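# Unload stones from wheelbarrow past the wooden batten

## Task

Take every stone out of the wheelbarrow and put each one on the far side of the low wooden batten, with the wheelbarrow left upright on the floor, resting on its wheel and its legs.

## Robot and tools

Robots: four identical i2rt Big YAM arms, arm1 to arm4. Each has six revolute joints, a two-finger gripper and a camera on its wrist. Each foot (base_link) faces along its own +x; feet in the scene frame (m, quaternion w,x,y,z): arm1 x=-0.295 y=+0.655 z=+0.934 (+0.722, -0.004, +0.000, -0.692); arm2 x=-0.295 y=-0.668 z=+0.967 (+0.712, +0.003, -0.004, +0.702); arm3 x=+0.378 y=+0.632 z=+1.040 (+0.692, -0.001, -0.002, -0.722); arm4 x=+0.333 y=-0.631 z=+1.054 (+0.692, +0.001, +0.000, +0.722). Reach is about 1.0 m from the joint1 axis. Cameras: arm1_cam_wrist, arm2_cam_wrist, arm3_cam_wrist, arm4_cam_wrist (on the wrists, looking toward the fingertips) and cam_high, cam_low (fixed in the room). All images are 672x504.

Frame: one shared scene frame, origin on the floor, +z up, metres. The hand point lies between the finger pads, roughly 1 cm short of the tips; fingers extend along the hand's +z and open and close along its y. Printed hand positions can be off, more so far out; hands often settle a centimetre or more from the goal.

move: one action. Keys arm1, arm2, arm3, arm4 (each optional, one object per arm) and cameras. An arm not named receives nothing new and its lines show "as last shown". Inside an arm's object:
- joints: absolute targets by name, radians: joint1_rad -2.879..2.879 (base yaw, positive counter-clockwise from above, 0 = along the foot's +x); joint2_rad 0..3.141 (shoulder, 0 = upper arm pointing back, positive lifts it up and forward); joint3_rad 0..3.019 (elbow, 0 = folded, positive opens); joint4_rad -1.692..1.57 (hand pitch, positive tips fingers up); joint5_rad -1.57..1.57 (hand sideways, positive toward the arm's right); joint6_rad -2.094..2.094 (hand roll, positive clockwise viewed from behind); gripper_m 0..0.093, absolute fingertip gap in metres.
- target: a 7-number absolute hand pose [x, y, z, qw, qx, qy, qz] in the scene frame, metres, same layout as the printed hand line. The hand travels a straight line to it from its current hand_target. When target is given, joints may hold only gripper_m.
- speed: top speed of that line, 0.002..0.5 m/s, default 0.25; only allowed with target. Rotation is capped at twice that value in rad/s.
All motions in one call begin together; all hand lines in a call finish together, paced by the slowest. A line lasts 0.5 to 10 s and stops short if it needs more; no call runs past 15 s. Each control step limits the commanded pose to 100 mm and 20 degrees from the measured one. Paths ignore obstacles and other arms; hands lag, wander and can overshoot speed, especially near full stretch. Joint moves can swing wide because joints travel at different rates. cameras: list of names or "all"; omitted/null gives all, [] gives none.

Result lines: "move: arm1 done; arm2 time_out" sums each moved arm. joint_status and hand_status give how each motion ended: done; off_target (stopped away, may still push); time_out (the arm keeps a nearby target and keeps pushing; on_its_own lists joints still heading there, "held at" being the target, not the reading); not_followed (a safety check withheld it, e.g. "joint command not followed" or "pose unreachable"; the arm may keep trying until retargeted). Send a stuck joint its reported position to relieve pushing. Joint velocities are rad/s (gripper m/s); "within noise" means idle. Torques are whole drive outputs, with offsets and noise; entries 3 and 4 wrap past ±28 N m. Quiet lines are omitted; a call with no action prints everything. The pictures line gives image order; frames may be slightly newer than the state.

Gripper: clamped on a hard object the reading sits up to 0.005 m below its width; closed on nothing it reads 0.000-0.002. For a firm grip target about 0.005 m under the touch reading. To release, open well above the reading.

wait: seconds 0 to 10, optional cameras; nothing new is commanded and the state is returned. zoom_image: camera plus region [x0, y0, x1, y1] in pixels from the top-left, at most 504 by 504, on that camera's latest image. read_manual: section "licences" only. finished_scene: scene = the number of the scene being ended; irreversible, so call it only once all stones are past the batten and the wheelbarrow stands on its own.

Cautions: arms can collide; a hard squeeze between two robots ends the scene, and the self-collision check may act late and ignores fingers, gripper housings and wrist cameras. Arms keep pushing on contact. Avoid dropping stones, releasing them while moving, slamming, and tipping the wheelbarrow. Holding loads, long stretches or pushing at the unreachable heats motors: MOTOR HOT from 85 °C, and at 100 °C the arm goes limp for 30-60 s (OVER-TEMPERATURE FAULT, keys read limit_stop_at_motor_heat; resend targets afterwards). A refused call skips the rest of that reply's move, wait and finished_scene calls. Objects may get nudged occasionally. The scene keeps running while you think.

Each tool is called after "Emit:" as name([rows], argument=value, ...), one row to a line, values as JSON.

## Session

Emit:
move()

Scene clock: 0.00 s.
Joint torques (N m): no reading
Heat: arm1: hottest joint2_rad 35 °C; arm2: hottest joint5_rad 37 °C; arm3: hottest joint3_rad 34 °C; arm4: hottest joint3_rad 33 °C.
Joint velocities: within noise
arm1.joint_positions: joint1_rad=-0.054 joint2_rad=+0.561 joint3_rad=+1.334 joint4_rad=-1.495 joint5_rad=+0.016 joint6_rad=-0.183 gripper_m=+0.09396
arm1.joint_status: not commanded
arm1.hand: x=-0.2978 y=+0.4627 z=+1.4289 quat_wxyz=(-0.256, -0.587, -0.695, +0.326) (m; scene frame)
arm1.hand_target: x=-0.2977 y=+0.4646 z=+1.4375 quat_wxyz=(-0.262, -0.584, -0.692, +0.334) (m; scene frame)
arm1.hand_status: not commanded
arm2.joint_positions: joint1_rad=-0.251 joint2_rad=+0.494 joint3_rad=+1.425 joint4_rad=-1.247 joint5_rad=-0.242 joint6_rad=+0.054 gripper_m=+0.09396
arm2.joint_status: not commanded
arm2.hand: x=-0.2892 y=-0.4917 z=+1.5699 quat_wxyz=(-0.395, +0.527, -0.607, -0.445) (m; scene frame)
arm2.hand_target: x=-0.2903 y=-0.4960 z=+1.5772 quat_wxyz=(-0.401, +0.524, -0.602, -0.449) (m; scene frame)
arm2.hand_status: not commanded
arm3.joint_positions: joint1_rad=-0.768 joint2_rad=+0.588 joint3_rad=+1.445 joint4_rad=-1.368 joint5_rad=-0.163 joint6_rad=+0.167 gripper_m=+0.09396
arm3.joint_status: not commanded
arm3.hand: x=+0.2458 y=+0.4723 z=+1.6077 quat_wxyz=(-0.290, -0.810, -0.290, +0.419) (m; scene frame)
arm3.hand_target: x=+0.2484 y=+0.4748 z=+1.6172 quat_wxyz=(-0.294, -0.804, -0.289, +0.429) (m; scene frame)
arm3.hand_status: not commanded
arm4.joint_positions: joint1_rad=-0.743 joint2_rad=+0.438 joint3_rad=+1.396 joint4_rad=-1.483 joint5_rad=+0.285 joint6_rad=+0.248 gripper_m=+0.09396
arm4.joint_status: not commanded
arm4.hand: x=+0.4573 y=-0.5609 z=+1.5999 quat_wxyz=(-0.484, +0.195, -0.838, -0.159) (m; scene frame)
arm4.hand_target: x=+0.4553 y=-0.5633 z=+1.6093 quat_wxyz=(-0.493, +0.192, -0.833, -0.165) (m; scene frame)
arm4.hand_status: not commanded
pictures: arm1_cam_wrist, arm2_cam_wrist, arm3_cam_wrist, arm4_cam_wrist, cam_high, cam_low
camera_calibration:
arm1_cam_wrist: T_world_to_cam=[[-0.985351, -0.0963428, 0.140716, -0.44898], [-0.125704, 0.967925, -0.217532, -0.16818], [-0.115245, -0.232034, -0.965857, 1.57646], [0, 0, 0, 1]] pos_world=[-0.281864, 0.485321, 1.54923]
arm2_cam_wrist: T_world_to_cam=[[0.992321, -0.0297802, -0.120047, 0.46271], [-0.0964774, -0.79371, -0.600597, 0.530393], [-0.0773962, 0.607568, -0.790488, 1.64265], [0, 0, 0, 1]] pos_world=[-0.280851, -0.563265, 1.6726]
arm3_cam_wrist: T_world_to_cam=[[-0.722037, 0.656141, -0.219413, 0.222122], [0.679195, 0.611845, -0.405389, 0.202571], [-0.131745, -0.44173, -0.887422, 1.78895], [0, 0, 0, 1]] pos_world=[0.258482, 0.520548, 1.71841]
arm4_cam_wrist: T_world_to_cam=[[0.474664, -0.877474, -0.0688057, -0.601128], [-0.812756, -0.406964, -0.416903, 0.813644], [0.33782, 0.253811, -0.906343, 1.56303], [0, 0, 0, 1]] pos_world=[0.418605, -0.593064, 1.71449]

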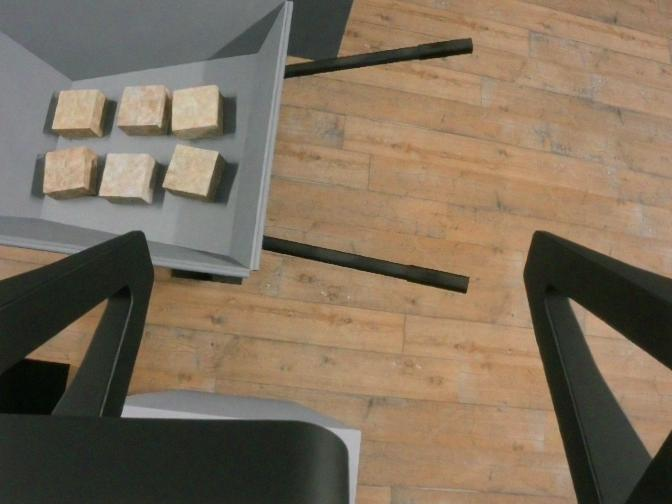

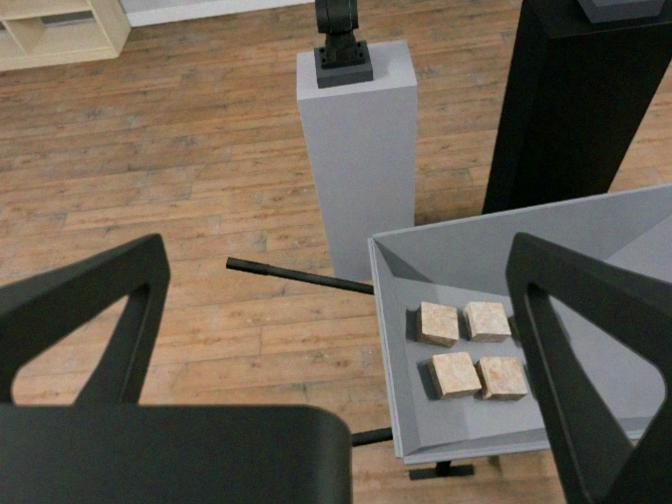

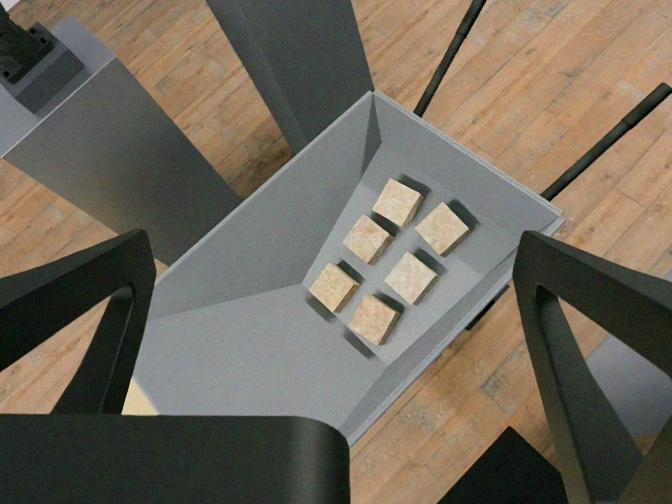

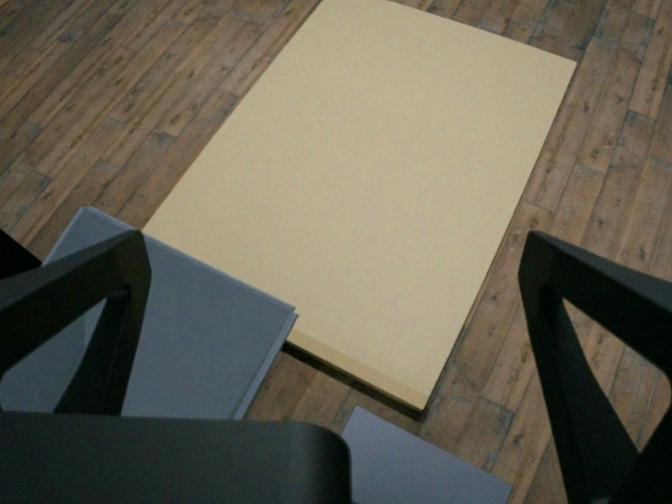

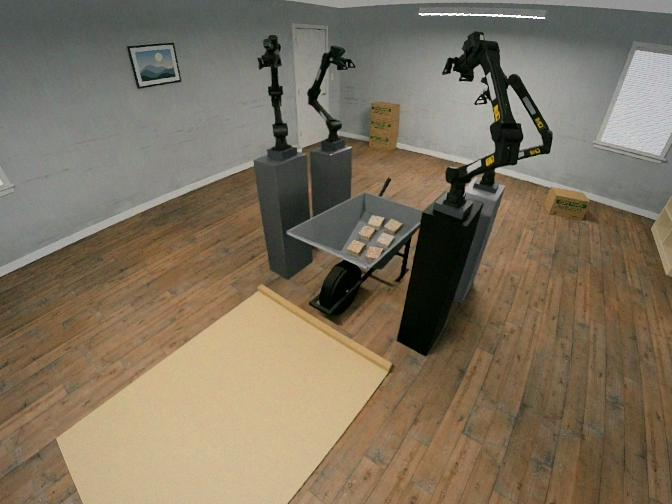

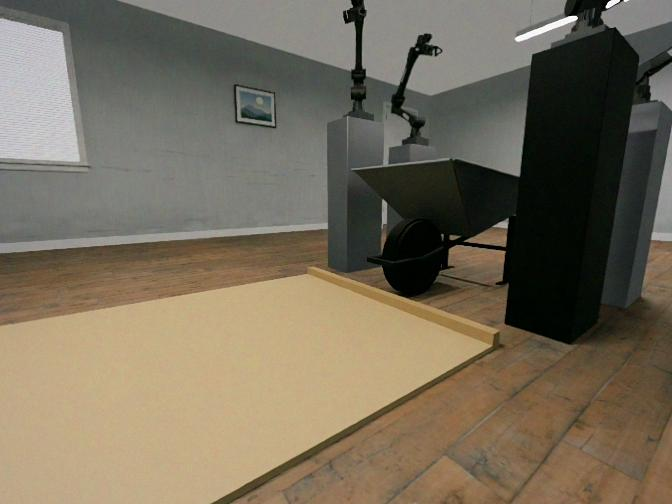

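Emit:
move(arm1={"joints": {"joint1_rad": -0.67, "joint2_rad": 2.33, "joint3_rad": 1.21, "joint4_rad": -0.345, "joint5_rad": 0.224, "joint6_rad": -2.04}}, arm2={"joints": {"joint1_rad": 0.662, "joint2_rad": 2.385, "joint3_rad": 1.175, "joint4_rad": -0.235, "joint5_rad": -0.227, "joint6_rad": 2.065}}, arm3={"joints": {"joint1_rad": 1.5}}, arm4={"joints": {"joint1_rad": -1.5}}, cameras=["arm1_cam_wrist", "arm2_cam_wrist"])

Scene clock: 3.13 s.
Joint torques (N m): arm1=[-1.49 -17.49 6.26 1.25 0.08 -0.25] | arm2=[-0.85 -18.08 3.48 0.84 -0.06 0.15] | arm3=[1.08 3.14 9.63 1.61 -0.02 -0.07] | arm4=[-2.14 6.07 7.12 1.92 -0.02 -0.03]
move: arm1 done; arm2 done; arm3 done; arm4 done
arm1.joint_positions: joint1_rad=-0.676 joint2_rad=+2.332 joint3_rad=+1.195 joint4_rad=-0.359 joint5_rad=+0.216 joint6_rad=-2.021 gripper_m=+0.09398
arm1.joint_status: all done
arm1.hand: x=-0.6285 y=+0.2635 z=+0.7083 quat_wxyz=(+0.114, -0.095, -0.989, -0.020) (m; scene frame)
arm2.joint_positions: joint1_rad=+0.668 joint2_rad=+2.382 joint3_rad=+1.168 joint4_rad=-0.250 joint5_rad=-0.227 joint6_rad=+2.037 gripper_m=+0.09398
arm2.joint_status: all done
arm2.hand: x=-0.6307 y=-0.2904 z=+0.7135 quat_wxyz=(+0.123, +0.099, -0.987, +0.011) (m; scene frame)
arm3.joint_positions: joint1_rad=+1.493 joint2_rad=+0.588 joint3_rad=+1.445 joint4_rad=-1.368 joint5_rad=-0.165 joint6_rad=+0.167 gripper_m=+0.09398
arm3.joint_status: all done
arm3.hand: x=+0.5855 y=+0.6372 z=+1.6076 quat_wxyz=(-0.503, -0.081, -0.857, -0.081) (m; scene frame)
arm4.joint_positions: joint1_rad=-1.484 joint2_rad=+0.438 joint3_rad=+1.396 joint4_rad=-1.483 joint5_rad=+0.285 joint6_rad=+0.248 gripper_m=+0.09397
arm4.joint_status: all done
arm4.hand: x=+0.4729 y=-0.6631 z=+1.5998 quat_wxyz=(-0.509, -0.122, -0.852, +0.028) (m; scene frame)
pictures: arm1_cam_wrist, arm2_cam_wrist
camera_calibration:
arm1_cam_wrist: T_world_to_cam=[[-0.203472, -0.978811, -0.0229776, 0.147194], [-0.646179, 0.11662, 0.754223, -0.96472], [-0.735562, 0.168311, -0.656216, 0.0813748], [0, 0, 0, 1]]
arm2_cam_wrist: T_world_to_cam=[[0.203847, -0.978741, -0.0226427, -0.137563], [-0.627683, -0.148409, 0.764192, -0.978542], [-0.751306, -0.141566, -0.644591, 0.0703059], [0, 0, 0, 1]]

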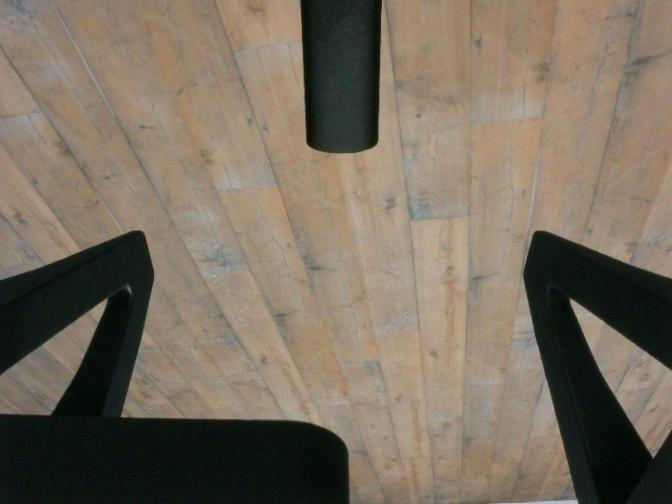

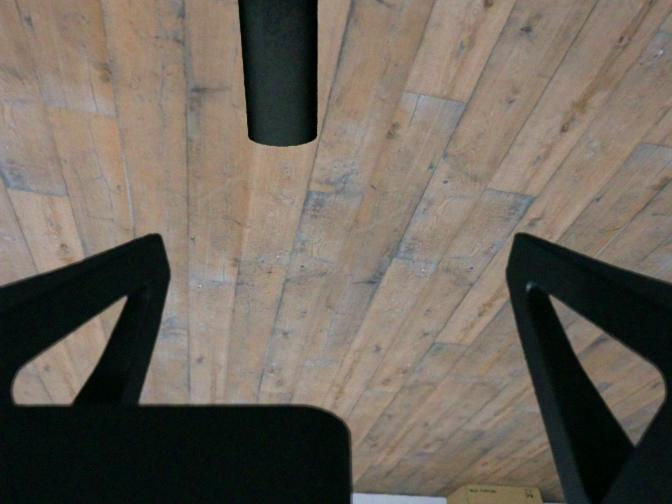

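Emit:
move(arm1={"target": [-0.674, 0.269, 0.555, -0.1298, 0.1036, 0.9859, 0.0136], "speed": 0.13}, arm2={"target": [-0.675, -0.2705, 0.562, -0.1298, -0.1036, 0.9859, -0.0136], "speed": 0.13}, cameras=["arm1_cam_wrist", "arm2_cam_wrist"])

Scene clock: 6.80 s.
Joint torques (N m): arm1=[-2.32 -17.14 5.31 1.24 0.16 -0.23] | arm2=[1.08 -18.14 4.16 0.39 -0.21 0.17] | arm3=[1.03 3.19 9.62 1.62 -0.02 -0.07] | arm4=[-2.08 6.07 7.15 1.94 -0.03 -0.03]
move: arm1 done; arm2 off_target
arm1.joint_positions: joint1_rad=-0.741 joint2_rad=+2.705 joint3_rad=+1.436 joint4_rad=-0.193 joint5_rad=+0.229 joint6_rad=-2.064 gripper_m=+0.09398
arm1.hand: x=-0.6698 y=+0.2690 z=+0.5627 quat_wxyz=(+0.127, -0.108, -0.986, -0.016) (m; scene frame)
arm1.hand_target: x=-0.6736 y=+0.2689 z=+0.5550 quat_wxyz=(+0.130, -0.106, -0.986, -0.014) (m; scene frame)
arm1.hand_status: done (0.009 m and 0.7 deg from the pose sent, 0.160 m and 2.2 deg at the start; a joint's target at an end of its range on 30 of 65 steps)
arm2.joint_positions: joint1_rad=+0.694 joint2_rad=+2.767 joint3_rad=+1.512 joint4_rad=-0.196 joint5_rad=-0.236 joint6_rad=+2.052 gripper_m=+0.09398
arm2.hand: x=-0.6693 y=-0.2646 z=+0.5733 quat_wxyz=(+0.130, +0.106, -0.986, +0.010) (m; scene frame)
arm2.hand_target: x=-0.6747 y=-0.2709 z=+0.5623 quat_wxyz=(+0.130, +0.103, -0.986, +0.014) (m; scene frame)
arm2.hand_status: off_target (0.014 m and 0.5 deg from the pose sent, 0.159 m and 1.0 deg at the start)
arm3, arm4: as last shown
arm3.hand: x=+0.5855 y=+0.6373 z=+1.6076 quat_wxyz=(-0.503, -0.081, -0.857, -0.081) (m; scene frame)
pictures: arm1_cam_wrist, arm2_cam_wrist
camera_calibration:
arm1_cam_wrist: T_world_to_cam=[[-0.227705, -0.973697, -0.00804858, 0.114832], [-0.62216, 0.139127, 0.770429, -0.881378], [-0.749045, 0.180438, -0.637475, -0.0682985], [0, 0, 0, 1]]
arm2_cam_wrist: T_world_to_cam=[[0.215867, -0.976061, -0.0265776, -0.0965644], [-0.614667, -0.156989, 0.773006, -0.890371], [-0.758674, -0.15053, -0.633841, -0.0589198], [0, 0, 0, 1]]

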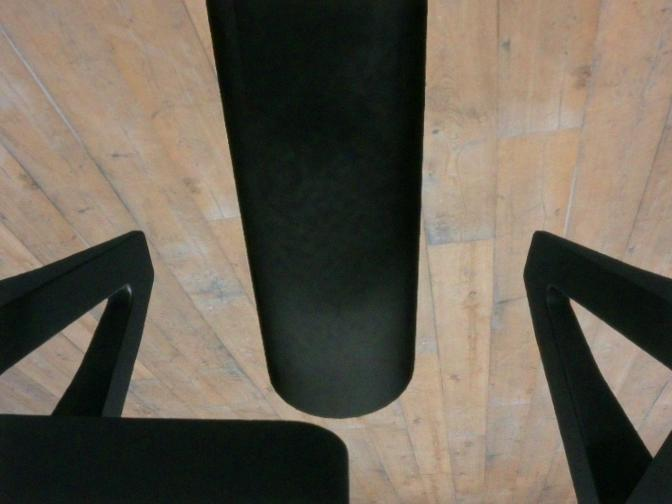

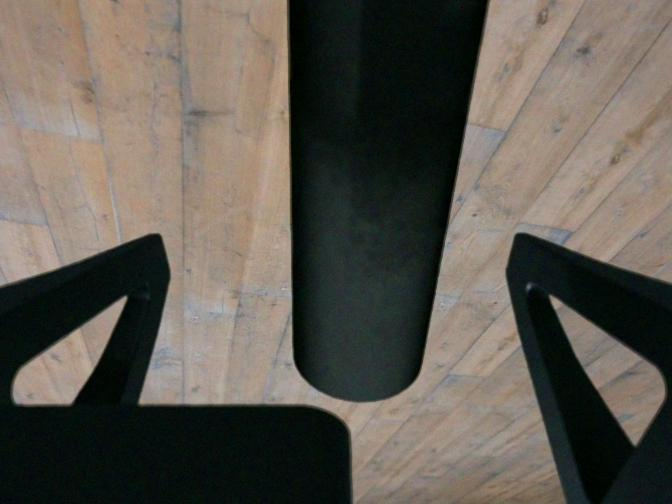

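Emit:
move(arm1={"joints": {"gripper_m": 0.024}}, arm2={"joints": {"gripper_m": 0.024}}, cameras=[])

Emit:
move(arm1={"target": [-0.715, 0.266, 0.70, -0.1042, 0.0818, 0.9911, 0.0043], "speed": 0.12}, arm2={"target": [-0.715, -0.268, 0.71, -0.1042, -0.0818, 0.9911, -0.0043], "speed": 0.12}, cameras=["cam_high", "cam_low"])

Scene clock: 8.20 s.
Joint torques (N m): arm1=[-2.37 -17.2 5.31 1.22 0.08 -0.19] | arm2=[0.91 -18.49 4.15 0.57 0.05 0.11] | arm3=[1.03 3.08 9.62 1.61 -0.03 -0.07] | arm4=[-2.14 5.95 7.13 1.92 -0.03 -0.03]
move: arm1 off_target; arm2 off_target
arm1.joint_positions: joint1_rad=-0.741 joint2_rad=+2.705 joint3_rad=+1.436 joint4_rad=-0.193 joint5_rad=+0.232 joint6_rad=-2.078 gripper_m=+0.03165
arm1.joint_status: gripper_m off_target (ended at +0.03168, target +0.02400)
arm1.hand: x=-0.6702 y=+0.2693 z=+0.5628 quat_wxyz=(+0.128, -0.101, -0.986, -0.018) (m; scene frame)
arm2.joint_positions: joint1_rad=+0.696 joint2_rad=+2.772 joint3_rad=+1.511 joint4_rad=-0.201 joint5_rad=-0.251 joint6_rad=+2.066 gripper_m=+0.03233
arm2.joint_status: gripper_m off_target (ended at +0.03237, target +0.02400)
arm2.hand: x=-0.6692 y=-0.2704 z=+0.5710 quat_wxyz=(+0.133, +0.100, -0.986, +0.020) (m; scene frame)
arm3, arm4: as last shown
pictures: none

Scene clock: 10.00 s.
Joint torques (N m): arm1=[-5.77 -30.8 0.61 -2.91 1.4 -0.19] | arm2=[2.96 -32.79 -0.4 -2.52 -1.39 0.21] | arm3=[0.97 3.14 9.61 1.62 -0.02 -0.07] | arm4=[-2.14 6.07 7.13 1.94 -0.03 -0.03]
move: arm1 off_target; arm2 off_target
arm1.joint_positions: joint1_rad=-0.737 joint2_rad=+2.669 joint3_rad=+1.401 joint4_rad=-0.233 joint5_rad=+0.163 joint6_rad=-2.069 gripper_m=+0.03165
arm1.hand: x=-0.6516 y=+0.2703 z=+0.5731 quat_wxyz=(+0.089, -0.101, -0.991, -0.014) (m; scene frame)
arm1.hand_target: x=-0.6954 y=+0.2659 z=+0.6497 quat_wxyz=(+0.115, -0.124, -0.986, -0.006) (m; scene frame)
arm1.hand_status: off_target (0.142 m and 3.0 deg from the pose sent, 0.144 m and 3.9 deg at the start; pose on its path clipped on 26 of 54 steps; a joint's target at an end of its range on 54 of 54 steps)
arm2.joint_positions: joint1_rad=+0.711 joint2_rad=+2.741 joint3_rad=+1.451 joint4_rad=-0.219 joint5_rad=-0.147 joint6_rad=+2.080 gripper_m=+0.03236
arm2.hand: x=-0.6458 y=-0.2833 z=+0.5746 quat_wxyz=(+0.076, +0.096, -0.992, +0.012) (m; scene frame)
arm2.hand_target: x=-0.6900 y=-0.2716 z=+0.6507 quat_wxyz=(+0.108, +0.105, -0.989, +0.000) (m; scene frame)
arm2.hand_status: off_target (0.153 m and 3.7 deg from the pose sent, 0.146 m and 4.3 deg at the start; pose on its path clipped on 27 of 54 steps; a joint's target at an end of its range on 41 of 54 steps)
arm3, arm4: as last shown
pictures: cam_high, cam_low

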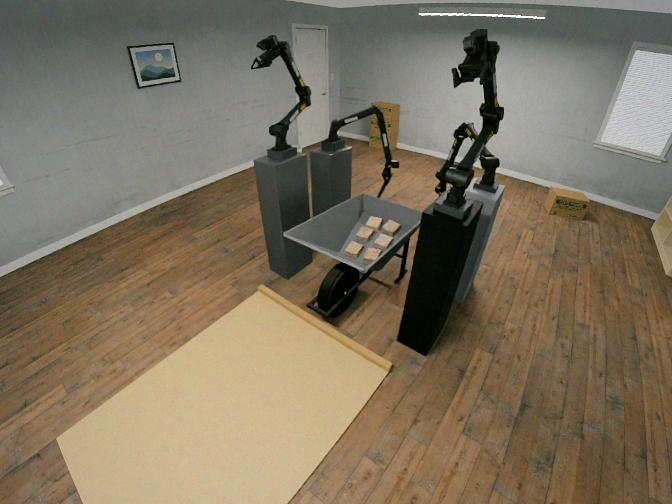

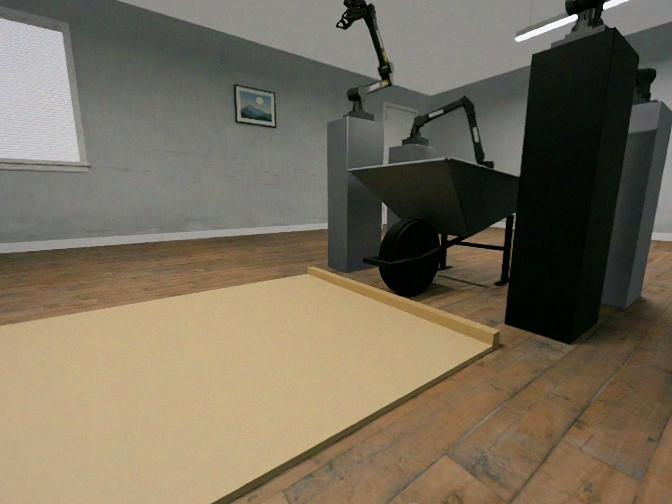

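Emit:
move(arm1={"joints": {"joint1_rad": -0.71, "joint2_rad": 2.10, "joint3_rad": 1.20, "joint4_rad": -0.38, "joint5_rad": 0.13, "joint6_rad": -2.04}}, arm2={"joints": {"joint1_rad": 0.69, "joint2_rad": 2.13, "joint3_rad": 1.16, "joint4_rad": -0.30, "joint5_rad": -0.12, "joint6_rad": 2.04}}, cameras=["cam_high", "cam_low"])

Scene clock: 13.13 s.
Joint torques (N m): arm1=[-3.55 -30.45 8.47 -0.12 0.54 -0.12] | arm2=[1.49 -33.26 4.97 -0.75 -0.44 0.11] | arm3=[1.03 3.08 9.61 1.62 -0.02 -0.07] | arm4=[-2.14 6.12 7.12 1.92 -0.02 -0.03]
move: arm1 time_out; arm2 time_out
arm1.joint_positions: joint1_rad=-0.691 joint2_rad=+2.272 joint3_rad=+1.163 joint4_rad=-0.365 joint5_rad=+0.117 joint6_rad=-2.052 gripper_m=+0.03165
arm1.joint_status: joint2_rad time_out (moved -0.397 of -0.569); the others done
arm1.on_its_own: joint2_rad reads +2.272 and still pushes toward +2.100 since a time_out
arm1.hand: x=-0.6213 y=+0.2579 z=+0.7286 quat_wxyz=(+0.077, -0.086, -0.993, +0.013) (m; scene frame)
arm2.joint_positions: joint1_rad=+0.671 joint2_rad=+2.321 joint3_rad=+1.134 joint4_rad=-0.287 joint5_rad=-0.110 joint6_rad=+2.033 gripper_m=+0.03240
arm2.joint_status: joint2_rad time_out (moved -0.421 of -0.611); the others done
arm2.on_its_own: joint2_rad reads +2.321 and still pushes toward +2.130 since a time_out
arm2.hand: x=-0.6125 y=-0.2841 z=+0.7331 quat_wxyz=(+0.071, +0.100, -0.992, -0.016) (m; scene frame)
arm3, arm4: as last shown
pictures: cam_high, cam_low

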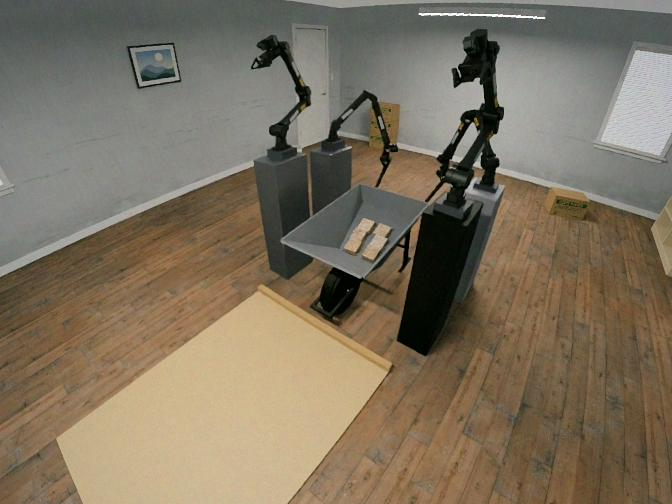

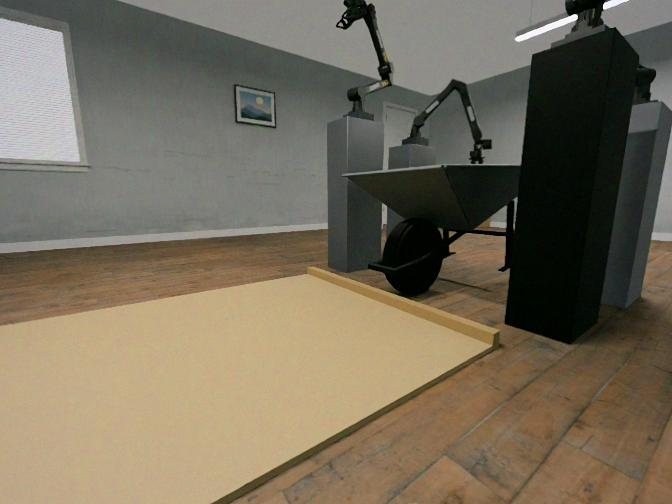

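Emit:
move(arm1={"joints": {"joint1_rad": -0.52, "joint2_rad": 1.50, "joint3_rad": 1.18, "joint4_rad": -1.0, "joint5_rad": -0.04, "joint6_rad": -1.82}}, arm2={"joints": {"joint1_rad": 0.50, "joint2_rad": 1.47, "joint3_rad": 1.09, "joint4_rad": -0.93, "joint5_rad": 0.06, "joint6_rad": 1.82}}, cameras=["cam_high", "cam_low"])

Scene clock: 16.93 s.
Joint torques (N m): arm1=[-2.2 -22.95 17.14 0.29 -0.56 0.05] | arm2=[0.91 -25.58 12.49 -0.68 0.02 0.1] | arm3=[1.03 3.14 9.61 1.61 -0.02 -0.07] | arm4=[-2.2 6.07 7.15 1.95 -0.03 -0.03]
move: arm1 time_out; arm2 time_out
arm1.joint_positions: joint1_rad=-0.518 joint2_rad=+1.633 joint3_rad=+1.089 joint4_rad=-1.006 joint5_rad=-0.020 joint6_rad=-1.842 gripper_m=+0.03163
arm1.joint_status: joint3_rad time_out (moved -0.074 of +0.017); the others done
arm1.on_its_own: joint3_rad reads +1.089 and still pushes toward +1.180 since a time_out
arm1.hand: x=-0.4957 y=+0.2582 z=+0.9982 quat_wxyz=(-0.003, -0.102, -0.995, +0.016) (m; scene frame)
arm2.joint_positions: joint1_rad=+0.489 joint2_rad=+1.623 joint3_rad=+1.005 joint4_rad=-0.911 joint5_rad=+0.054 joint6_rad=+1.802 gripper_m=+0.03278
arm2.joint_status: joint2_rad time_out (moved -0.698 of -0.851); the others done
arm2.on_its_own: joint2_rad reads +1.623 and still pushes toward +1.470 since a time_out
arm2.hand: x=-0.4837 y=-0.2811 z=+1.0083 quat_wxyz=(-0.020, +0.121, -0.992, -0.033) (m; scene frame)
arm3, arm4: as last shown
pictures: cam_high, cam_low

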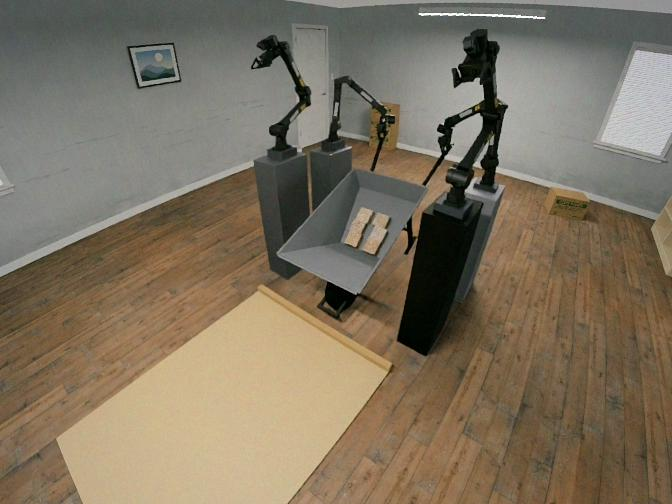

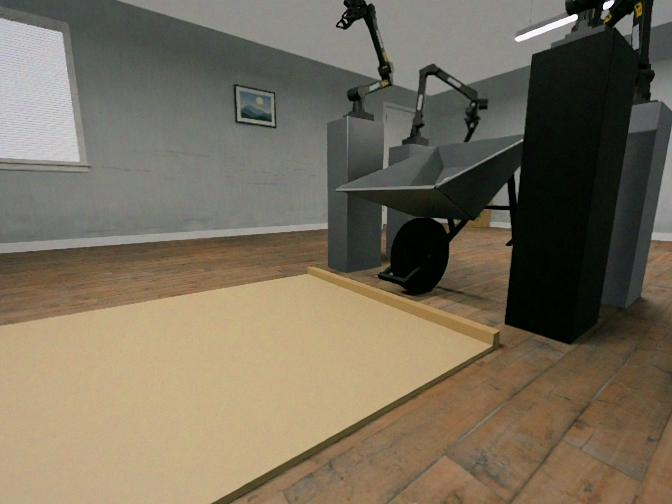

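Emit:
move(arm1={"joints": {"joint1_rad": -0.31, "joint2_rad": 1.24, "joint3_rad": 1.46, "joint4_rad": -1.52, "joint5_rad": -0.24, "joint6_rad": -1.63}}, arm2={"joints": {"joint1_rad": 0.29, "joint2_rad": 1.17, "joint3_rad": 1.32, "joint4_rad": -1.46, "joint5_rad": 0.24, "joint6_rad": 1.62}}, cameras=["cam_low"])

Scene clock: 19.93 s.
Joint torques (N m): arm1=[-2.37 -21.07 20.63 -1.72 -1.38 0.11] | arm2=[0.62 -22.01 15.99 -3.25 0.67 0.11] | arm3=[1.03 3.14 9.61 1.62 -0.02 -0.07] | arm4=[-2.14 6.07 7.13 1.92 -0.02 -0.03]
move: arm1 time_out; arm2 time_out
arm1.joint_positions: joint1_rad=-0.306 joint2_rad=+1.380 joint3_rad=+1.318 joint4_rad=-1.459 joint5_rad=-0.213 joint6_rad=-1.659 gripper_m=+0.03163
arm1.joint_status: joint3_rad time_out (moved +0.230 of +0.371); joint4_rad time_out (moved -0.453 of -0.514); the others done
arm1.on_its_own: joint3_rad reads +1.318 and still pushes toward +1.431 since a time_out; joint4_rad reads -1.459 and still pushes toward -1.520 since a time_out
arm1.hand: x=-0.3658 y=+0.2511 z=+1.1871 quat_wxyz=(-0.098, -0.084, -0.991, +0.047) (m; scene frame)
arm2.joint_positions: joint1_rad=+0.283 joint2_rad=+1.316 joint3_rad=+1.163 joint4_rad=-1.385 joint5_rad=+0.226 joint6_rad=+1.608 gripper_m=+0.03278
arm2.joint_status: joint2_rad time_out (moved -0.308 of -0.453); joint3_rad time_out (moved +0.158 of +0.315); joint4_rad time_out (moved -0.474 of -0.549); the others done
arm2.on_its_own: joint2_rad reads +1.316 and still pushes toward +1.170 since a time_out; joint3_rad reads +1.163 and still pushes toward +1.276 since a time_out; joint4_rad reads -1.385 and still pushes toward -1.460 since a time_out
arm2.hand: x=-0.3583 y=-0.2960 z=+1.1848 quat_wxyz=(-0.110, +0.112, -0.987, -0.038) (m; scene frame)
arm3, arm4: as last shown
pictures: cam_low

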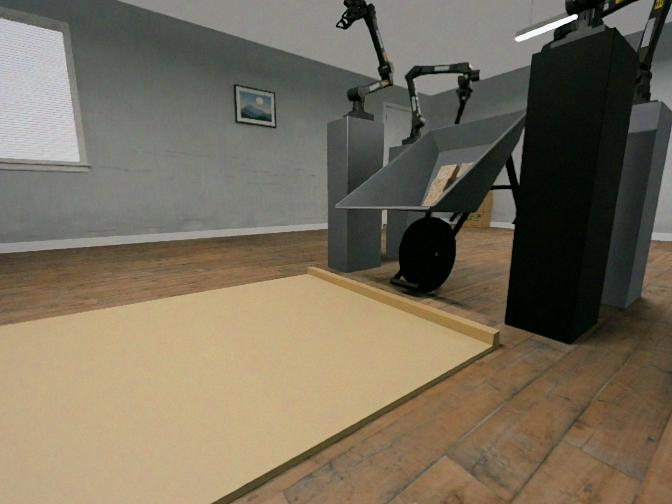

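Emit:
move(arm1={"joints": {"joint1_rad": 0.02, "joint2_rad": 1.13, "joint3_rad": 1.62, "joint4_rad": -1.56, "joint5_rad": -0.45, "joint6_rad": -1.33}}, arm2={"joints": {"joint1_rad": -0.05, "joint2_rad": 1.03, "joint3_rad": 1.45, "joint4_rad": -1.48, "joint5_rad": 0.45, "joint6_rad": 1.32}}, cameras=["cam_low"])

Scene clock: 22.60 s.
Joint torques (N m): arm1=[-1.67 -21.3 20.82 -0.46 -2.19 0.1] | arm2=[-0.15 -20.72 16.42 -1.46 1.83 -0.16] | arm3=[1.08 3.14 9.62 1.62 -0.02 -0.07] | arm4=[-2.08 6.01 7.15 1.94 -0.03 -0.03]
Heat: arm1: hottest joint2_rad 39 °C; arm2: hottest joint2_rad 39 °C; arm3: hottest joint3_rad 39 °C; arm4: hottest joint3_rad 34 °C.
move: arm1 time_out; arm2 time_out
arm1.joint_positions: joint1_rad=+0.016 joint2_rad=+1.289 joint3_rad=+1.484 joint4_rad=-1.528 joint5_rad=-0.406 joint6_rad=-1.357 gripper_m=+0.03163
arm1.joint_status: joint2_rad time_out (moved -0.091 of -0.250); joint3_rad time_out (moved +0.166 of +0.302); joint5_rad time_out (moved -0.193 of -0.237); the others done
arm1.on_its_own: joint2_rad reads +1.289 and still pushes toward +1.130 since a time_out; joint3_rad reads +1.484 and still pushes toward +1.596 since a time_out; joint5_rad reads -0.406 and still pushes toward -0.450 since a time_out
arm1.hand: x=-0.2019 y=+0.2505 z=+1.2984 quat_wxyz=(-0.212, -0.051, -0.972, +0.092) (m; scene frame)
arm2.joint_positions: joint1_rad=-0.048 joint2_rad=+1.180 joint3_rad=+1.282 joint4_rad=-1.439 joint5_rad=+0.407 joint6_rad=+1.344 gripper_m=+0.03248
arm2.joint_status: joint2_rad time_out (moved -0.136 of -0.286); joint3_rad time_out (moved +0.119 of +0.287); joint5_rad time_out (moved +0.181 of +0.224); the others done
arm2.on_its_own: joint2_rad reads +1.180 and still pushes toward +1.030 since a time_out; joint3_rad reads +1.282 and still pushes toward +1.395 since a time_out; joint5_rad reads +0.407 and still pushes toward +0.450 since a time_out
arm2.hand: x=-0.2044 y=-0.3022 z=+1.2906 quat_wxyz=(-0.216, +0.056, -0.971, -0.089) (m; scene frame)
arm3, arm4: as last shown
pictures: cam_low

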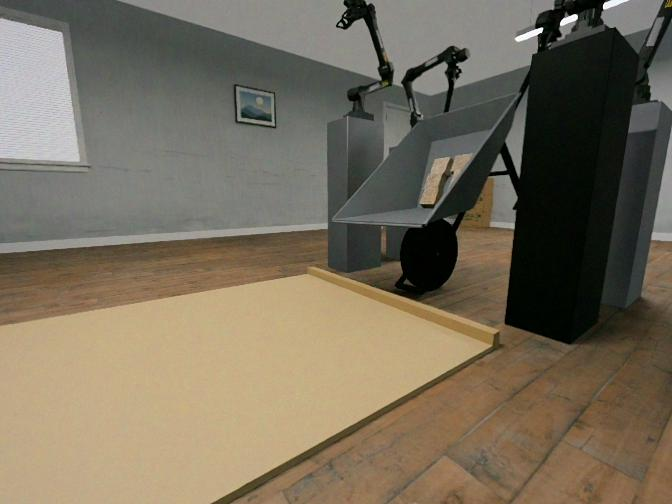

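Emit:
move(arm1={"joints": {"joint1_rad": 0.33, "joint2_rad": 1.29, "joint3_rad": 1.77, "joint4_rad": -1.47, "joint5_rad": -0.58, "joint6_rad": -1.05}}, arm2={"joints": {"joint1_rad": -0.40, "joint2_rad": 1.19, "joint3_rad": 1.60, "joint4_rad": -1.38, "joint5_rad": 0.57, "joint6_rad": 1.04}}, cameras=["cam_low"])

Scene clock: 26.90 s.
Joint torques (N m): arm1=[4.78 -12.75 20.79 3.23 -3.58 0.52] | arm2=[-6.36 -15.5 16.43 0.92 3.04 0.03] | arm3=[0.97 3.19 9.62 1.62 -0.02 -0.07] | arm4=[-2.14 6.12 7.15 1.95 -0.02 -0.03]
move: arm1 time_out; arm2 time_out
arm1.joint_positions: joint1_rad=+0.249 joint2_rad=+1.331 joint3_rad=+1.620 joint4_rad=-1.529 joint5_rad=-0.483 joint6_rad=-1.125 gripper_m=+0.03163
arm1.joint_status: joint1_rad time_out (moved +0.234 of +0.314); joint3_rad time_out (moved +0.136 of +0.286); joint4_rad time_out (moved -0.002 of +0.058); joint5_rad time_out (moved -0.077 of -0.174); joint6_rad time_out (moved +0.232 of +0.307); the others done
arm1.on_its_own: joint1_rad reads +0.249 and still pushes toward +0.330 since a time_out; joint3_rad reads +1.620 and still pushes toward +1.733 since a time_out; joint4_rad reads -1.529 and still pushes toward -1.470 since a time_out; joint5_rad reads -0.483 and still pushes toward -0.559 since a time_out; joint6_rad reads -1.125 and still pushes toward -1.050 since a time_out
arm1.hand: x=-0.0910 y=+0.2613 z=+1.3452 quat_wxyz=(-0.275, -0.033, -0.958, +0.067) (m; scene frame)
arm2.joint_positions: joint1_rad=-0.327 joint2_rad=+1.258 joint3_rad=+1.472 joint4_rad=-1.394 joint5_rad=+0.493 joint6_rad=+1.025 gripper_m=+0.03231
arm2.joint_status: joint1_rad time_out (moved -0.279 of -0.352); joint3_rad time_out (moved +0.190 of +0.318); joint5_rad time_out (moved +0.086 of +0.163); the others done
arm2.on_its_own: joint1_rad reads -0.327 and still pushes toward -0.400 since a time_out; joint3_rad reads +1.472 and still pushes toward +1.585 since a time_out; joint5_rad reads +0.493 and still pushes toward +0.569 since a time_out
arm2.hand: x=-0.0754 y=-0.2949 z=+1.3551 quat_wxyz=(-0.298, +0.049, -0.951, -0.072) (m; scene frame)
arm3.joint_positions: joint1_rad=+1.493 joint2_rad=+0.588 joint3_rad=+1.445 joint4_rad=-1.368 joint5_rad=-0.165 joint6_rad=+0.167 gripper_m=+0.09398
arm3.hand: x=+0.5855 y=+0.6373 z=+1.6076 quat_wxyz=(-0.503, -0.081, -0.857, -0.081) (m; scene frame)
arm4.joint_positions: joint1_rad=-1.484 joint2_rad=+0.438 joint3_rad=+1.396 joint4_rad=-1.483 joint5_rad=+0.285 joint6_rad=+0.248 gripper_m=+0.09397
arm4.hand: x=+0.4729 y=-0.6631 z=+1.5998 quat_wxyz=(-0.509, -0.122, -0.852, +0.028) (m; scene frame)
pictures: cam_low

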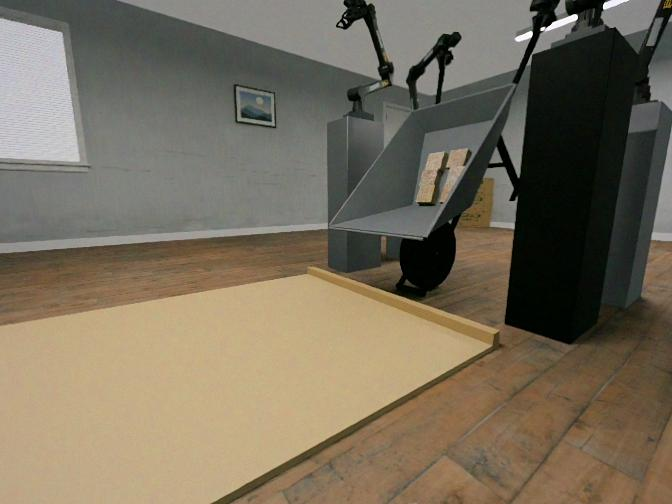

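Emit:
move(arm1={"target": [0.17, 0.258, 1.445, 0.4602, -0.0007, 0.884, -0.0819], "speed": 0.13}, arm2={"target": [0.175, -0.292, 1.452, 0.4602, 0.0007, 0.884, 0.0819], "speed": 0.13}, cameras=["cam_low"])

Scene clock: 30.53 s.
Joint torques (N m): arm1=[1.38 -7.06 19 5.27 -0.95 0.07] | arm2=[-3.66 -9.93 13.24 2.74 0.76 -0.1] | arm3=[1.08 3.14 9.62 1.61 -0.02 -0.07] | arm4=[-2.08 6.01 7.13 1.95 -0.03 -0.03]
move: arm1 off_target; arm2 off_target
arm1.joint_positions: joint1_rad=+0.624 joint2_rad=+1.474 joint3_rad=+1.827 joint4_rad=-1.172 joint5_rad=-0.541 joint6_rad=-0.625 gripper_m=+0.03163
arm1.hand: x=+0.1247 y=+0.2703 z=+1.4187 quat_wxyz=(-0.425, -0.026, -0.902, +0.068) (m; scene frame)
arm1.hand_target: x=+0.1652 y=+0.2626 z=+1.4424 quat_wxyz=(-0.461, +0.001, -0.884, +0.083) (m; scene frame)
arm1.hand_status: off_target (0.054 m and 5.7 deg from the pose sent, 0.279 m and 23.3 deg at the start; pose on its path clipped on 58 of 87 steps)
arm2.joint_positions: joint1_rad=-0.687 joint2_rad=+1.455 joint3_rad=+1.734 joint4_rad=-1.040 joint5_rad=+0.511 joint6_rad=+0.583 gripper_m=+0.03179
arm2.hand: x=+0.1395 y=-0.2879 z=+1.4359 quat_wxyz=(-0.440, +0.027, -0.894, -0.083) (m; scene frame)
arm2.hand_target: x=+0.1727 y=-0.2937 z=+1.4506 quat_wxyz=(-0.461, +0.000, -0.884, -0.082) (m; scene frame)
arm2.hand_status: off_target (0.039 m and 4.1 deg from the pose sent, 0.268 m and 21.0 deg at the start; pose on its path clipped on 57 of 87 steps)
arm3, arm4: as last shown
pictures: cam_low

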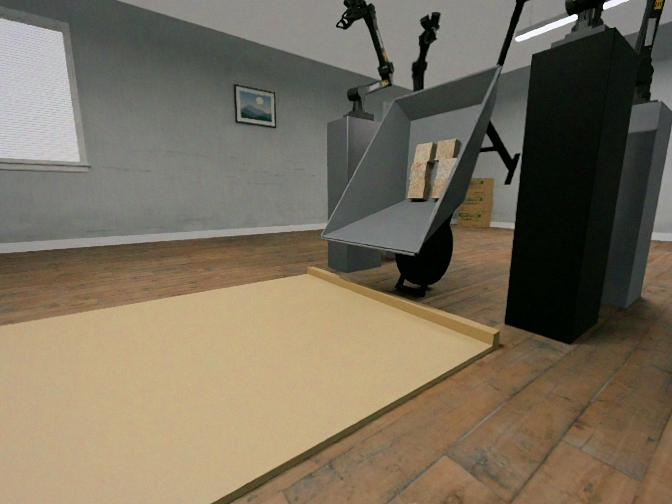

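Emit:
move(arm1={"target": [0.35, 0.262, 1.465, 0.5355, -0.0177, 0.8405, -0.08], "speed": 0.12}, arm2={"target": [0.355, -0.29, 1.472, 0.5355, 0.0177, 0.8405, 0.08], "speed": 0.12}, cameras=["cam_high", "cam_low"])

Scene clock: 33.97 s.
Joint torques (N m): arm1=[-2.2 -14.33 15.99 2.89 -0.35 -0.21] | arm2=[-1.44 -17.14 10.76 0.38 0.3 -0.07] | arm3=[1.08 3.14 9.61 1.61 -0.03 -0.07] | arm4=[-2.08 6.07 7.15 1.96 -0.03 -0.03]
move: arm1 off_target; arm2 off_target
arm1.joint_positions: joint1_rad=+0.875 joint2_rad=+1.843 joint3_rad=+2.280 joint4_rad=-0.940 joint5_rad=-0.477 joint6_rad=-0.381 gripper_m=+0.03163
arm1.hand: x=+0.3382 y=+0.2748 z=+1.4630 quat_wxyz=(-0.528, +0.008, -0.846, +0.070) (m; scene frame)
arm1.hand_target: x=+0.3493 y=+0.2620 z=+1.4641 quat_wxyz=(-0.537, +0.014, -0.840, +0.079) (m; scene frame)
arm1.hand_status: off_target (0.017 m and 1.9 deg from the pose sent, 0.230 m and 15.4 deg at the start)
arm2.joint_positions: joint1_rad=-0.905 joint2_rad=+1.817 joint3_rad=+2.163 joint4_rad=-0.799 joint5_rad=+0.456 joint6_rad=+0.393 gripper_m=+0.03159
arm2.hand: x=+0.3422 y=-0.2822 z=+1.4820 quat_wxyz=(-0.544, -0.015, -0.834, -0.095) (m; scene frame)
arm2.hand_target: x=+0.3548 y=-0.2903 z=+1.4717 quat_wxyz=(-0.536, -0.018, -0.840, -0.080) (m; scene frame)
arm2.hand_status: off_target (0.018 m and 2.2 deg from the pose sent, 0.219 m and 13.5 deg at the start)
arm3, arm4: as last shown
pictures: cam_high, cam_low

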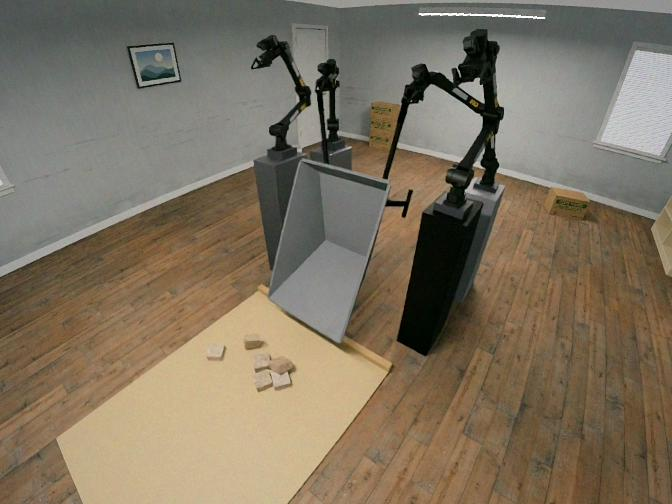

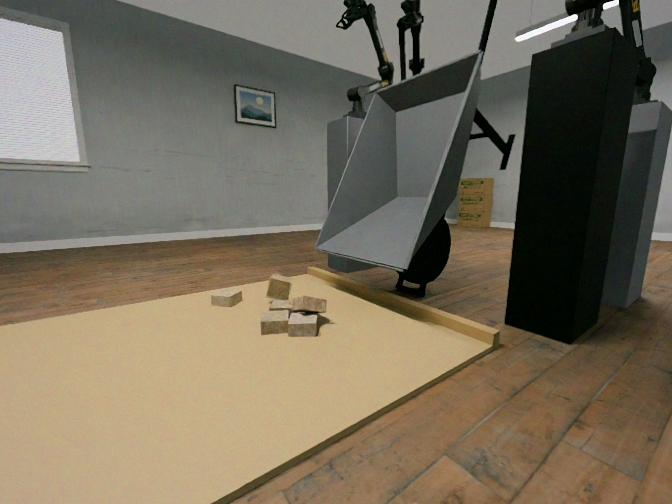

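Emit:
move(arm1={"target": [-0.06, 0.262, 1.39, 0.3572, 0.0184, 0.9304, -0.0798], "speed": 0.2}, arm2={"target": [-0.055, -0.287, 1.397, 0.3572, -0.0184, 0.9304, 0.0798], "speed": 0.2}, cameras=[])

Emit:
move(arm1={"target": [-0.28, 0.263, 1.265, 0.1902, 0.0515, 0.9783, -0.0636], "speed": 0.2}, arm2={"target": [-0.275, -0.282, 1.272, 0.1902, -0.0515, 0.9783, 0.0636], "speed": 0.2}, cameras=["cam_high", "cam_low"])

Scene clock: 37.77 s.
Joint torques (N m): arm1=[-1.03 -10.93 15.94 3.11 -2.04 -0.02] | arm2=[0.15 -12.81 10.92 1.37 1.75 -0.07] | arm3=[1.03 3.14 9.62 1.62 -0.03 -0.07] | arm4=[-2.2 6.07 7.13 1.92 -0.03 -0.03]
move: arm1 off_target; arm2 off_target
arm1.joint_positions: joint1_rad=+0.254 joint2_rad=+1.335 joint3_rad=+1.612 joint4_rad=-1.523 joint5_rad=-0.590 joint6_rad=-1.096 gripper_m=+0.03156
arm1.hand: x=-0.0744 y=+0.2681 z=+1.3490 quat_wxyz=(-0.322, -0.036, -0.945, +0.038) (m; scene frame)
arm1.hand_target: x=-0.0623 y=+0.2663 z=+1.3900 quat_wxyz=(-0.357, -0.014, -0.931, +0.080) (m; scene frame)
arm1.hand_status: off_target (0.044 m and 6.8 deg from the pose sent, 0.405 m and 22.1 deg at the start)
arm2.joint_positions: joint1_rad=-0.327 joint2_rad=+1.307 joint3_rad=+1.525 joint4_rad=-1.407 joint5_rad=+0.569 joint6_rad=+1.057 gripper_m=+0.03168
arm2.hand: x=-0.0600 y=-0.2857 z=+1.3642 quat_wxyz=(-0.327, +0.027, -0.943, -0.056) (m; scene frame)
arm2.hand_target: x=-0.0560 y=-0.2894 z=+1.3968 quat_wxyz=(-0.357, +0.013, -0.931, -0.081) (m; scene frame)
arm2.hand_status: off_target (0.033 m and 4.7 deg from the pose sent, 0.406 m and 24.5 deg at the start)
arm3, arm4: as last shown
pictures: none

Scene clock: 39.97 s.
Joint torques (N m): arm1=[-1.67 -13.22 15.72 0.06 -0.76 0.03] | arm2=[0.73 -14.21 11.37 -0.64 0.74 -0.19] | arm3=[1.03 3.14 9.63 1.61 -0.02 -0.07] | arm4=[-2.14 6.07 7.1 1.95 -0.03 -0.03]
move: arm1 off_target; arm2 off_target
arm1.joint_positions: joint1_rad=-0.182 joint2_rad=+1.346 joint3_rad=+1.358 joint4_rad=-1.580 joint5_rad=-0.391 joint6_rad=-1.602 gripper_m=+0.03163
arm1.hand: x=-0.2827 y=+0.2649 z=+1.2231 quat_wxyz=(-0.191, -0.052, -0.980, +0.021) (m; scene frame)
arm1.hand_target: x=-0.2795 y=+0.2633 z=+1.2647 quat_wxyz=(-0.192, -0.049, -0.978, +0.067) (m; scene frame)
arm1.hand_status: off_target (0.042 m and 4.9 deg from the pose sent, 0.222 m and 15.9 deg at the start)
arm2.joint_positions: joint1_rad=+0.120 joint2_rad=+1.325 joint3_rad=+1.284 joint4_rad=-1.506 joint5_rad=+0.376 joint6_rad=+1.580 gripper_m=+0.03185
arm2.hand: x=-0.2730 y=-0.2835 z=+1.2355 quat_wxyz=(-0.187, +0.044, -0.981, -0.027) (m; scene frame)
arm2.hand_target: x=-0.2744 y=-0.2825 z=+1.2717 quat_wxyz=(-0.191, +0.050, -0.978, -0.065) (m; scene frame)
arm2.hand_status: off_target (0.037 m and 4.3 deg from the pose sent, 0.234 m and 16.5 deg at the start)
arm3, arm4: as last shown
pictures: cam_high, cam_low

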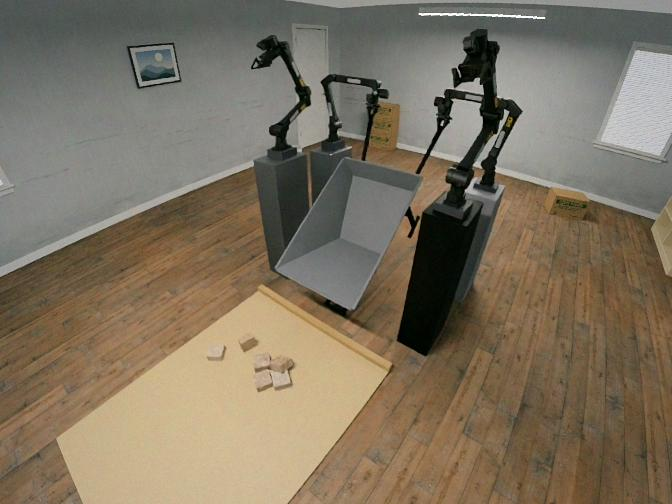

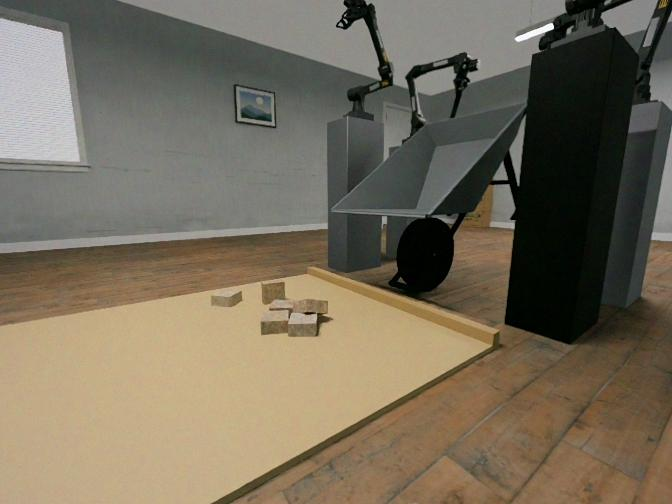

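Emit:
move(arm1={"target": [-0.44, 0.264, 1.10, 0.0435, 0.0702, 0.9957, -0.0422], "speed": 0.2}, arm2={"target": [-0.435, -0.280, 1.107, 0.0435, -0.0702, 0.9957, 0.0422], "speed": 0.2}, cameras=[])

Emit:
move(arm1={"target": [-0.60, 0.264, 0.85, -0.0695, 0.0811, 0.9942, -0.0114], "speed": 0.2}, arm2={"target": [-0.595, -0.279, 0.857, -0.0695, -0.0811, 0.9942, 0.0114], "speed": 0.2}, cameras=[])

Emit:
move(arm1={"target": [-0.68, 0.264, 0.66, -0.1219, 0.0815, 0.9892, 0.0058], "speed": 0.13}, arm2={"target": [-0.675, -0.278, 0.667, -0.1219, -0.0815, 0.9892, -0.0058], "speed": 0.13}, cameras=["cam_low"])

Scene clock: 43.07 s.
Joint torques (N m): arm1=[-2.32 -9.93 11.55 -0.01 -0.29 -0.23] | arm2=[0.73 -9.99 6.39 0.76 0.01 0.16] | arm3=[1.03 3.19 9.62 1.59 -0.03 -0.07] | arm4=[-2.14 6.07 7.12 1.92 -0.03 -0.03]
move: arm1 done; arm2 off_target
arm1.joint_positions: joint1_rad=-0.436 joint2_rad=+1.435 joint3_rad=+1.139 joint4_rad=-1.241 joint5_rad=-0.107 joint6_rad=-1.808 gripper_m=+0.02413
arm1.on_its_own: gripper_m moved -0.00750 to your old target +0.02400
arm1.hand: x=-0.4354 y=+0.2687 z=+1.0961 quat_wxyz=(-0.043, -0.077, -0.995, +0.036) (m; scene frame)
arm1.hand_target: x=-0.4393 y=+0.2665 z=+1.1001 quat_wxyz=(-0.045, -0.075, -0.996, +0.036) (m; scene frame)
arm1.hand_status: done (0.008 m and 1.0 deg from the pose sent, 0.200 m and 17.3 deg at the start; pose on its path clipped on 4 of 73 steps)
arm2.joint_positions: joint1_rad=+0.392 joint2_rad=+1.430 joint3_rad=+1.112 joint4_rad=-1.195 joint5_rad=+0.106 joint6_rad=+1.787 gripper_m=+0.02407
arm2.on_its_own: gripper_m moved -0.00778 to your old target +0.02400
arm2.hand: x=-0.4306 y=-0.2790 z=+1.1214 quat_wxyz=(-0.043, +0.079, -0.995, -0.048) (m; scene frame)
arm2.hand_target: x=-0.4342 y=-0.2818 z=+1.1074 quat_wxyz=(-0.045, +0.075, -0.995, -0.038) (m; scene frame)
arm2.hand_status: off_target (0.015 m and 1.2 deg from the pose sent, 0.207 m and 16.9 deg at the start)
arm3, arm4: as last shown
pictures: none

Scene clock: 45.47 s.
Joint torques (N m): arm1=[-2.14 -13.8 9.42 1.21 0.05 -0.23] | arm2=[0.97 -14.74 6.79 0.7 -0.11 0.16] | arm3=[1.14 3.14 9.63 1.62 -0.03 -0.07] | arm4=[-2.14 6.12 7.15 1.94 -0.03 -0.03]
move: arm1 off_target; arm2 off_target
arm1.joint_positions: joint1_rad=-0.665 joint2_rad=+1.957 joint3_rad=+1.056 joint4_rad=-0.615 joint5_rad=+0.103 joint6_rad=-2.027 gripper_m=+0.02413
arm1.hand: x=-0.5887 y=+0.2764 z=+0.8496 quat_wxyz=(+0.060, -0.084, -0.995, +0.000) (m; scene frame)
arm1.hand_target: x=-0.5992 y=+0.2644 z=+0.8505 quat_wxyz=(+0.068, -0.081, -0.994, +0.012) (m; scene frame)
arm1.hand_status: off_target (0.017 m and 1.7 deg from the pose sent, 0.296 m and 13.3 deg at the start)
arm2.joint_positions: joint1_rad=+0.620 joint2_rad=+1.999 joint3_rad=+1.037 joint4_rad=-0.551 joint5_rad=-0.112 joint6_rad=+2.013 gripper_m=+0.02407
arm2.hand: x=-0.5801 y=-0.2886 z=+0.8589 quat_wxyz=(+0.062, +0.084, -0.995, -0.002) (m; scene frame)
arm2.hand_target: x=-0.5943 y=-0.2795 z=+0.8576 quat_wxyz=(+0.069, +0.081, -0.994, -0.011) (m; scene frame)
arm2.hand_status: off_target (0.018 m and 1.5 deg from the pose sent, 0.311 m and 13.6 deg at the start)
arm3, arm4: as last shown
pictures: none

Scene clock: 47.93 s.
Joint torques (N m): arm1=[-2.43 -16.67 6.76 1.32 0.14 -0.23] | arm2=[1.08 -17.38 4.82 0.8 -0.19 0.16] | arm3=[0.97 3.19 9.62 1.61 -0.03 -0.07] | arm4=[-2.14 6.01 7.12 1.91 -0.03 -0.03]
move: arm1 off_target; arm2 off_target
arm1.joint_positions: joint1_rad=-0.744 joint2_rad=+2.454 joint3_rad=+1.302 joint4_rad=-0.314 joint5_rad=+0.212 joint6_rad=-2.064 gripper_m=+0.02413
arm1.hand: x=-0.6714 y=+0.2659 z=+0.6669 quat_wxyz=(+0.118, -0.109, -0.987, -0.013) (m; scene frame)
arm1.hand_target: x=-0.6786 y=+0.2630 z=+0.6599 quat_wxyz=(+0.123, -0.108, -0.986, -0.009) (m; scene frame)
arm1.hand_status: off_target (0.011 m and 3.3 deg from the pose sent, 0.211 m and 7.1 deg at the start; a joint's target at an end of its range on 56 of 74 steps)
arm2.joint_positions: joint1_rad=+0.708 joint2_rad=+2.502 joint3_rad=+1.311 joint4_rad=-0.267 joint5_rad=-0.208 joint6_rad=+2.085 gripper_m=+0.02407
arm2.hand: x=-0.6640 y=-0.2763 z=+0.6765 quat_wxyz=(+0.116, +0.095, -0.989, +0.008) (m; scene frame)
arm2.hand_target: x=-0.6735 y=-0.2772 z=+0.6672 quat_wxyz=(+0.120, +0.094, -0.988, +0.006) (m; scene frame)
arm2.hand_status: off_target (0.015 m and 1.7 deg from the pose sent, 0.214 m and 7.0 deg at the start; a joint's target at an end of its range on 38 of 74 steps)
arm3, arm4: as last shown
pictures: cam_low

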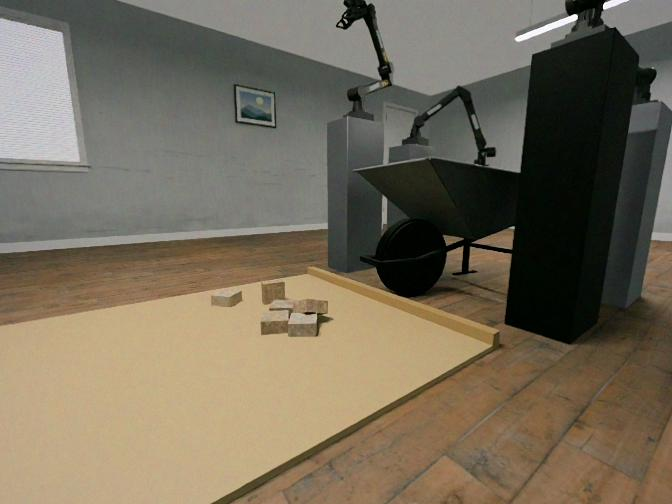

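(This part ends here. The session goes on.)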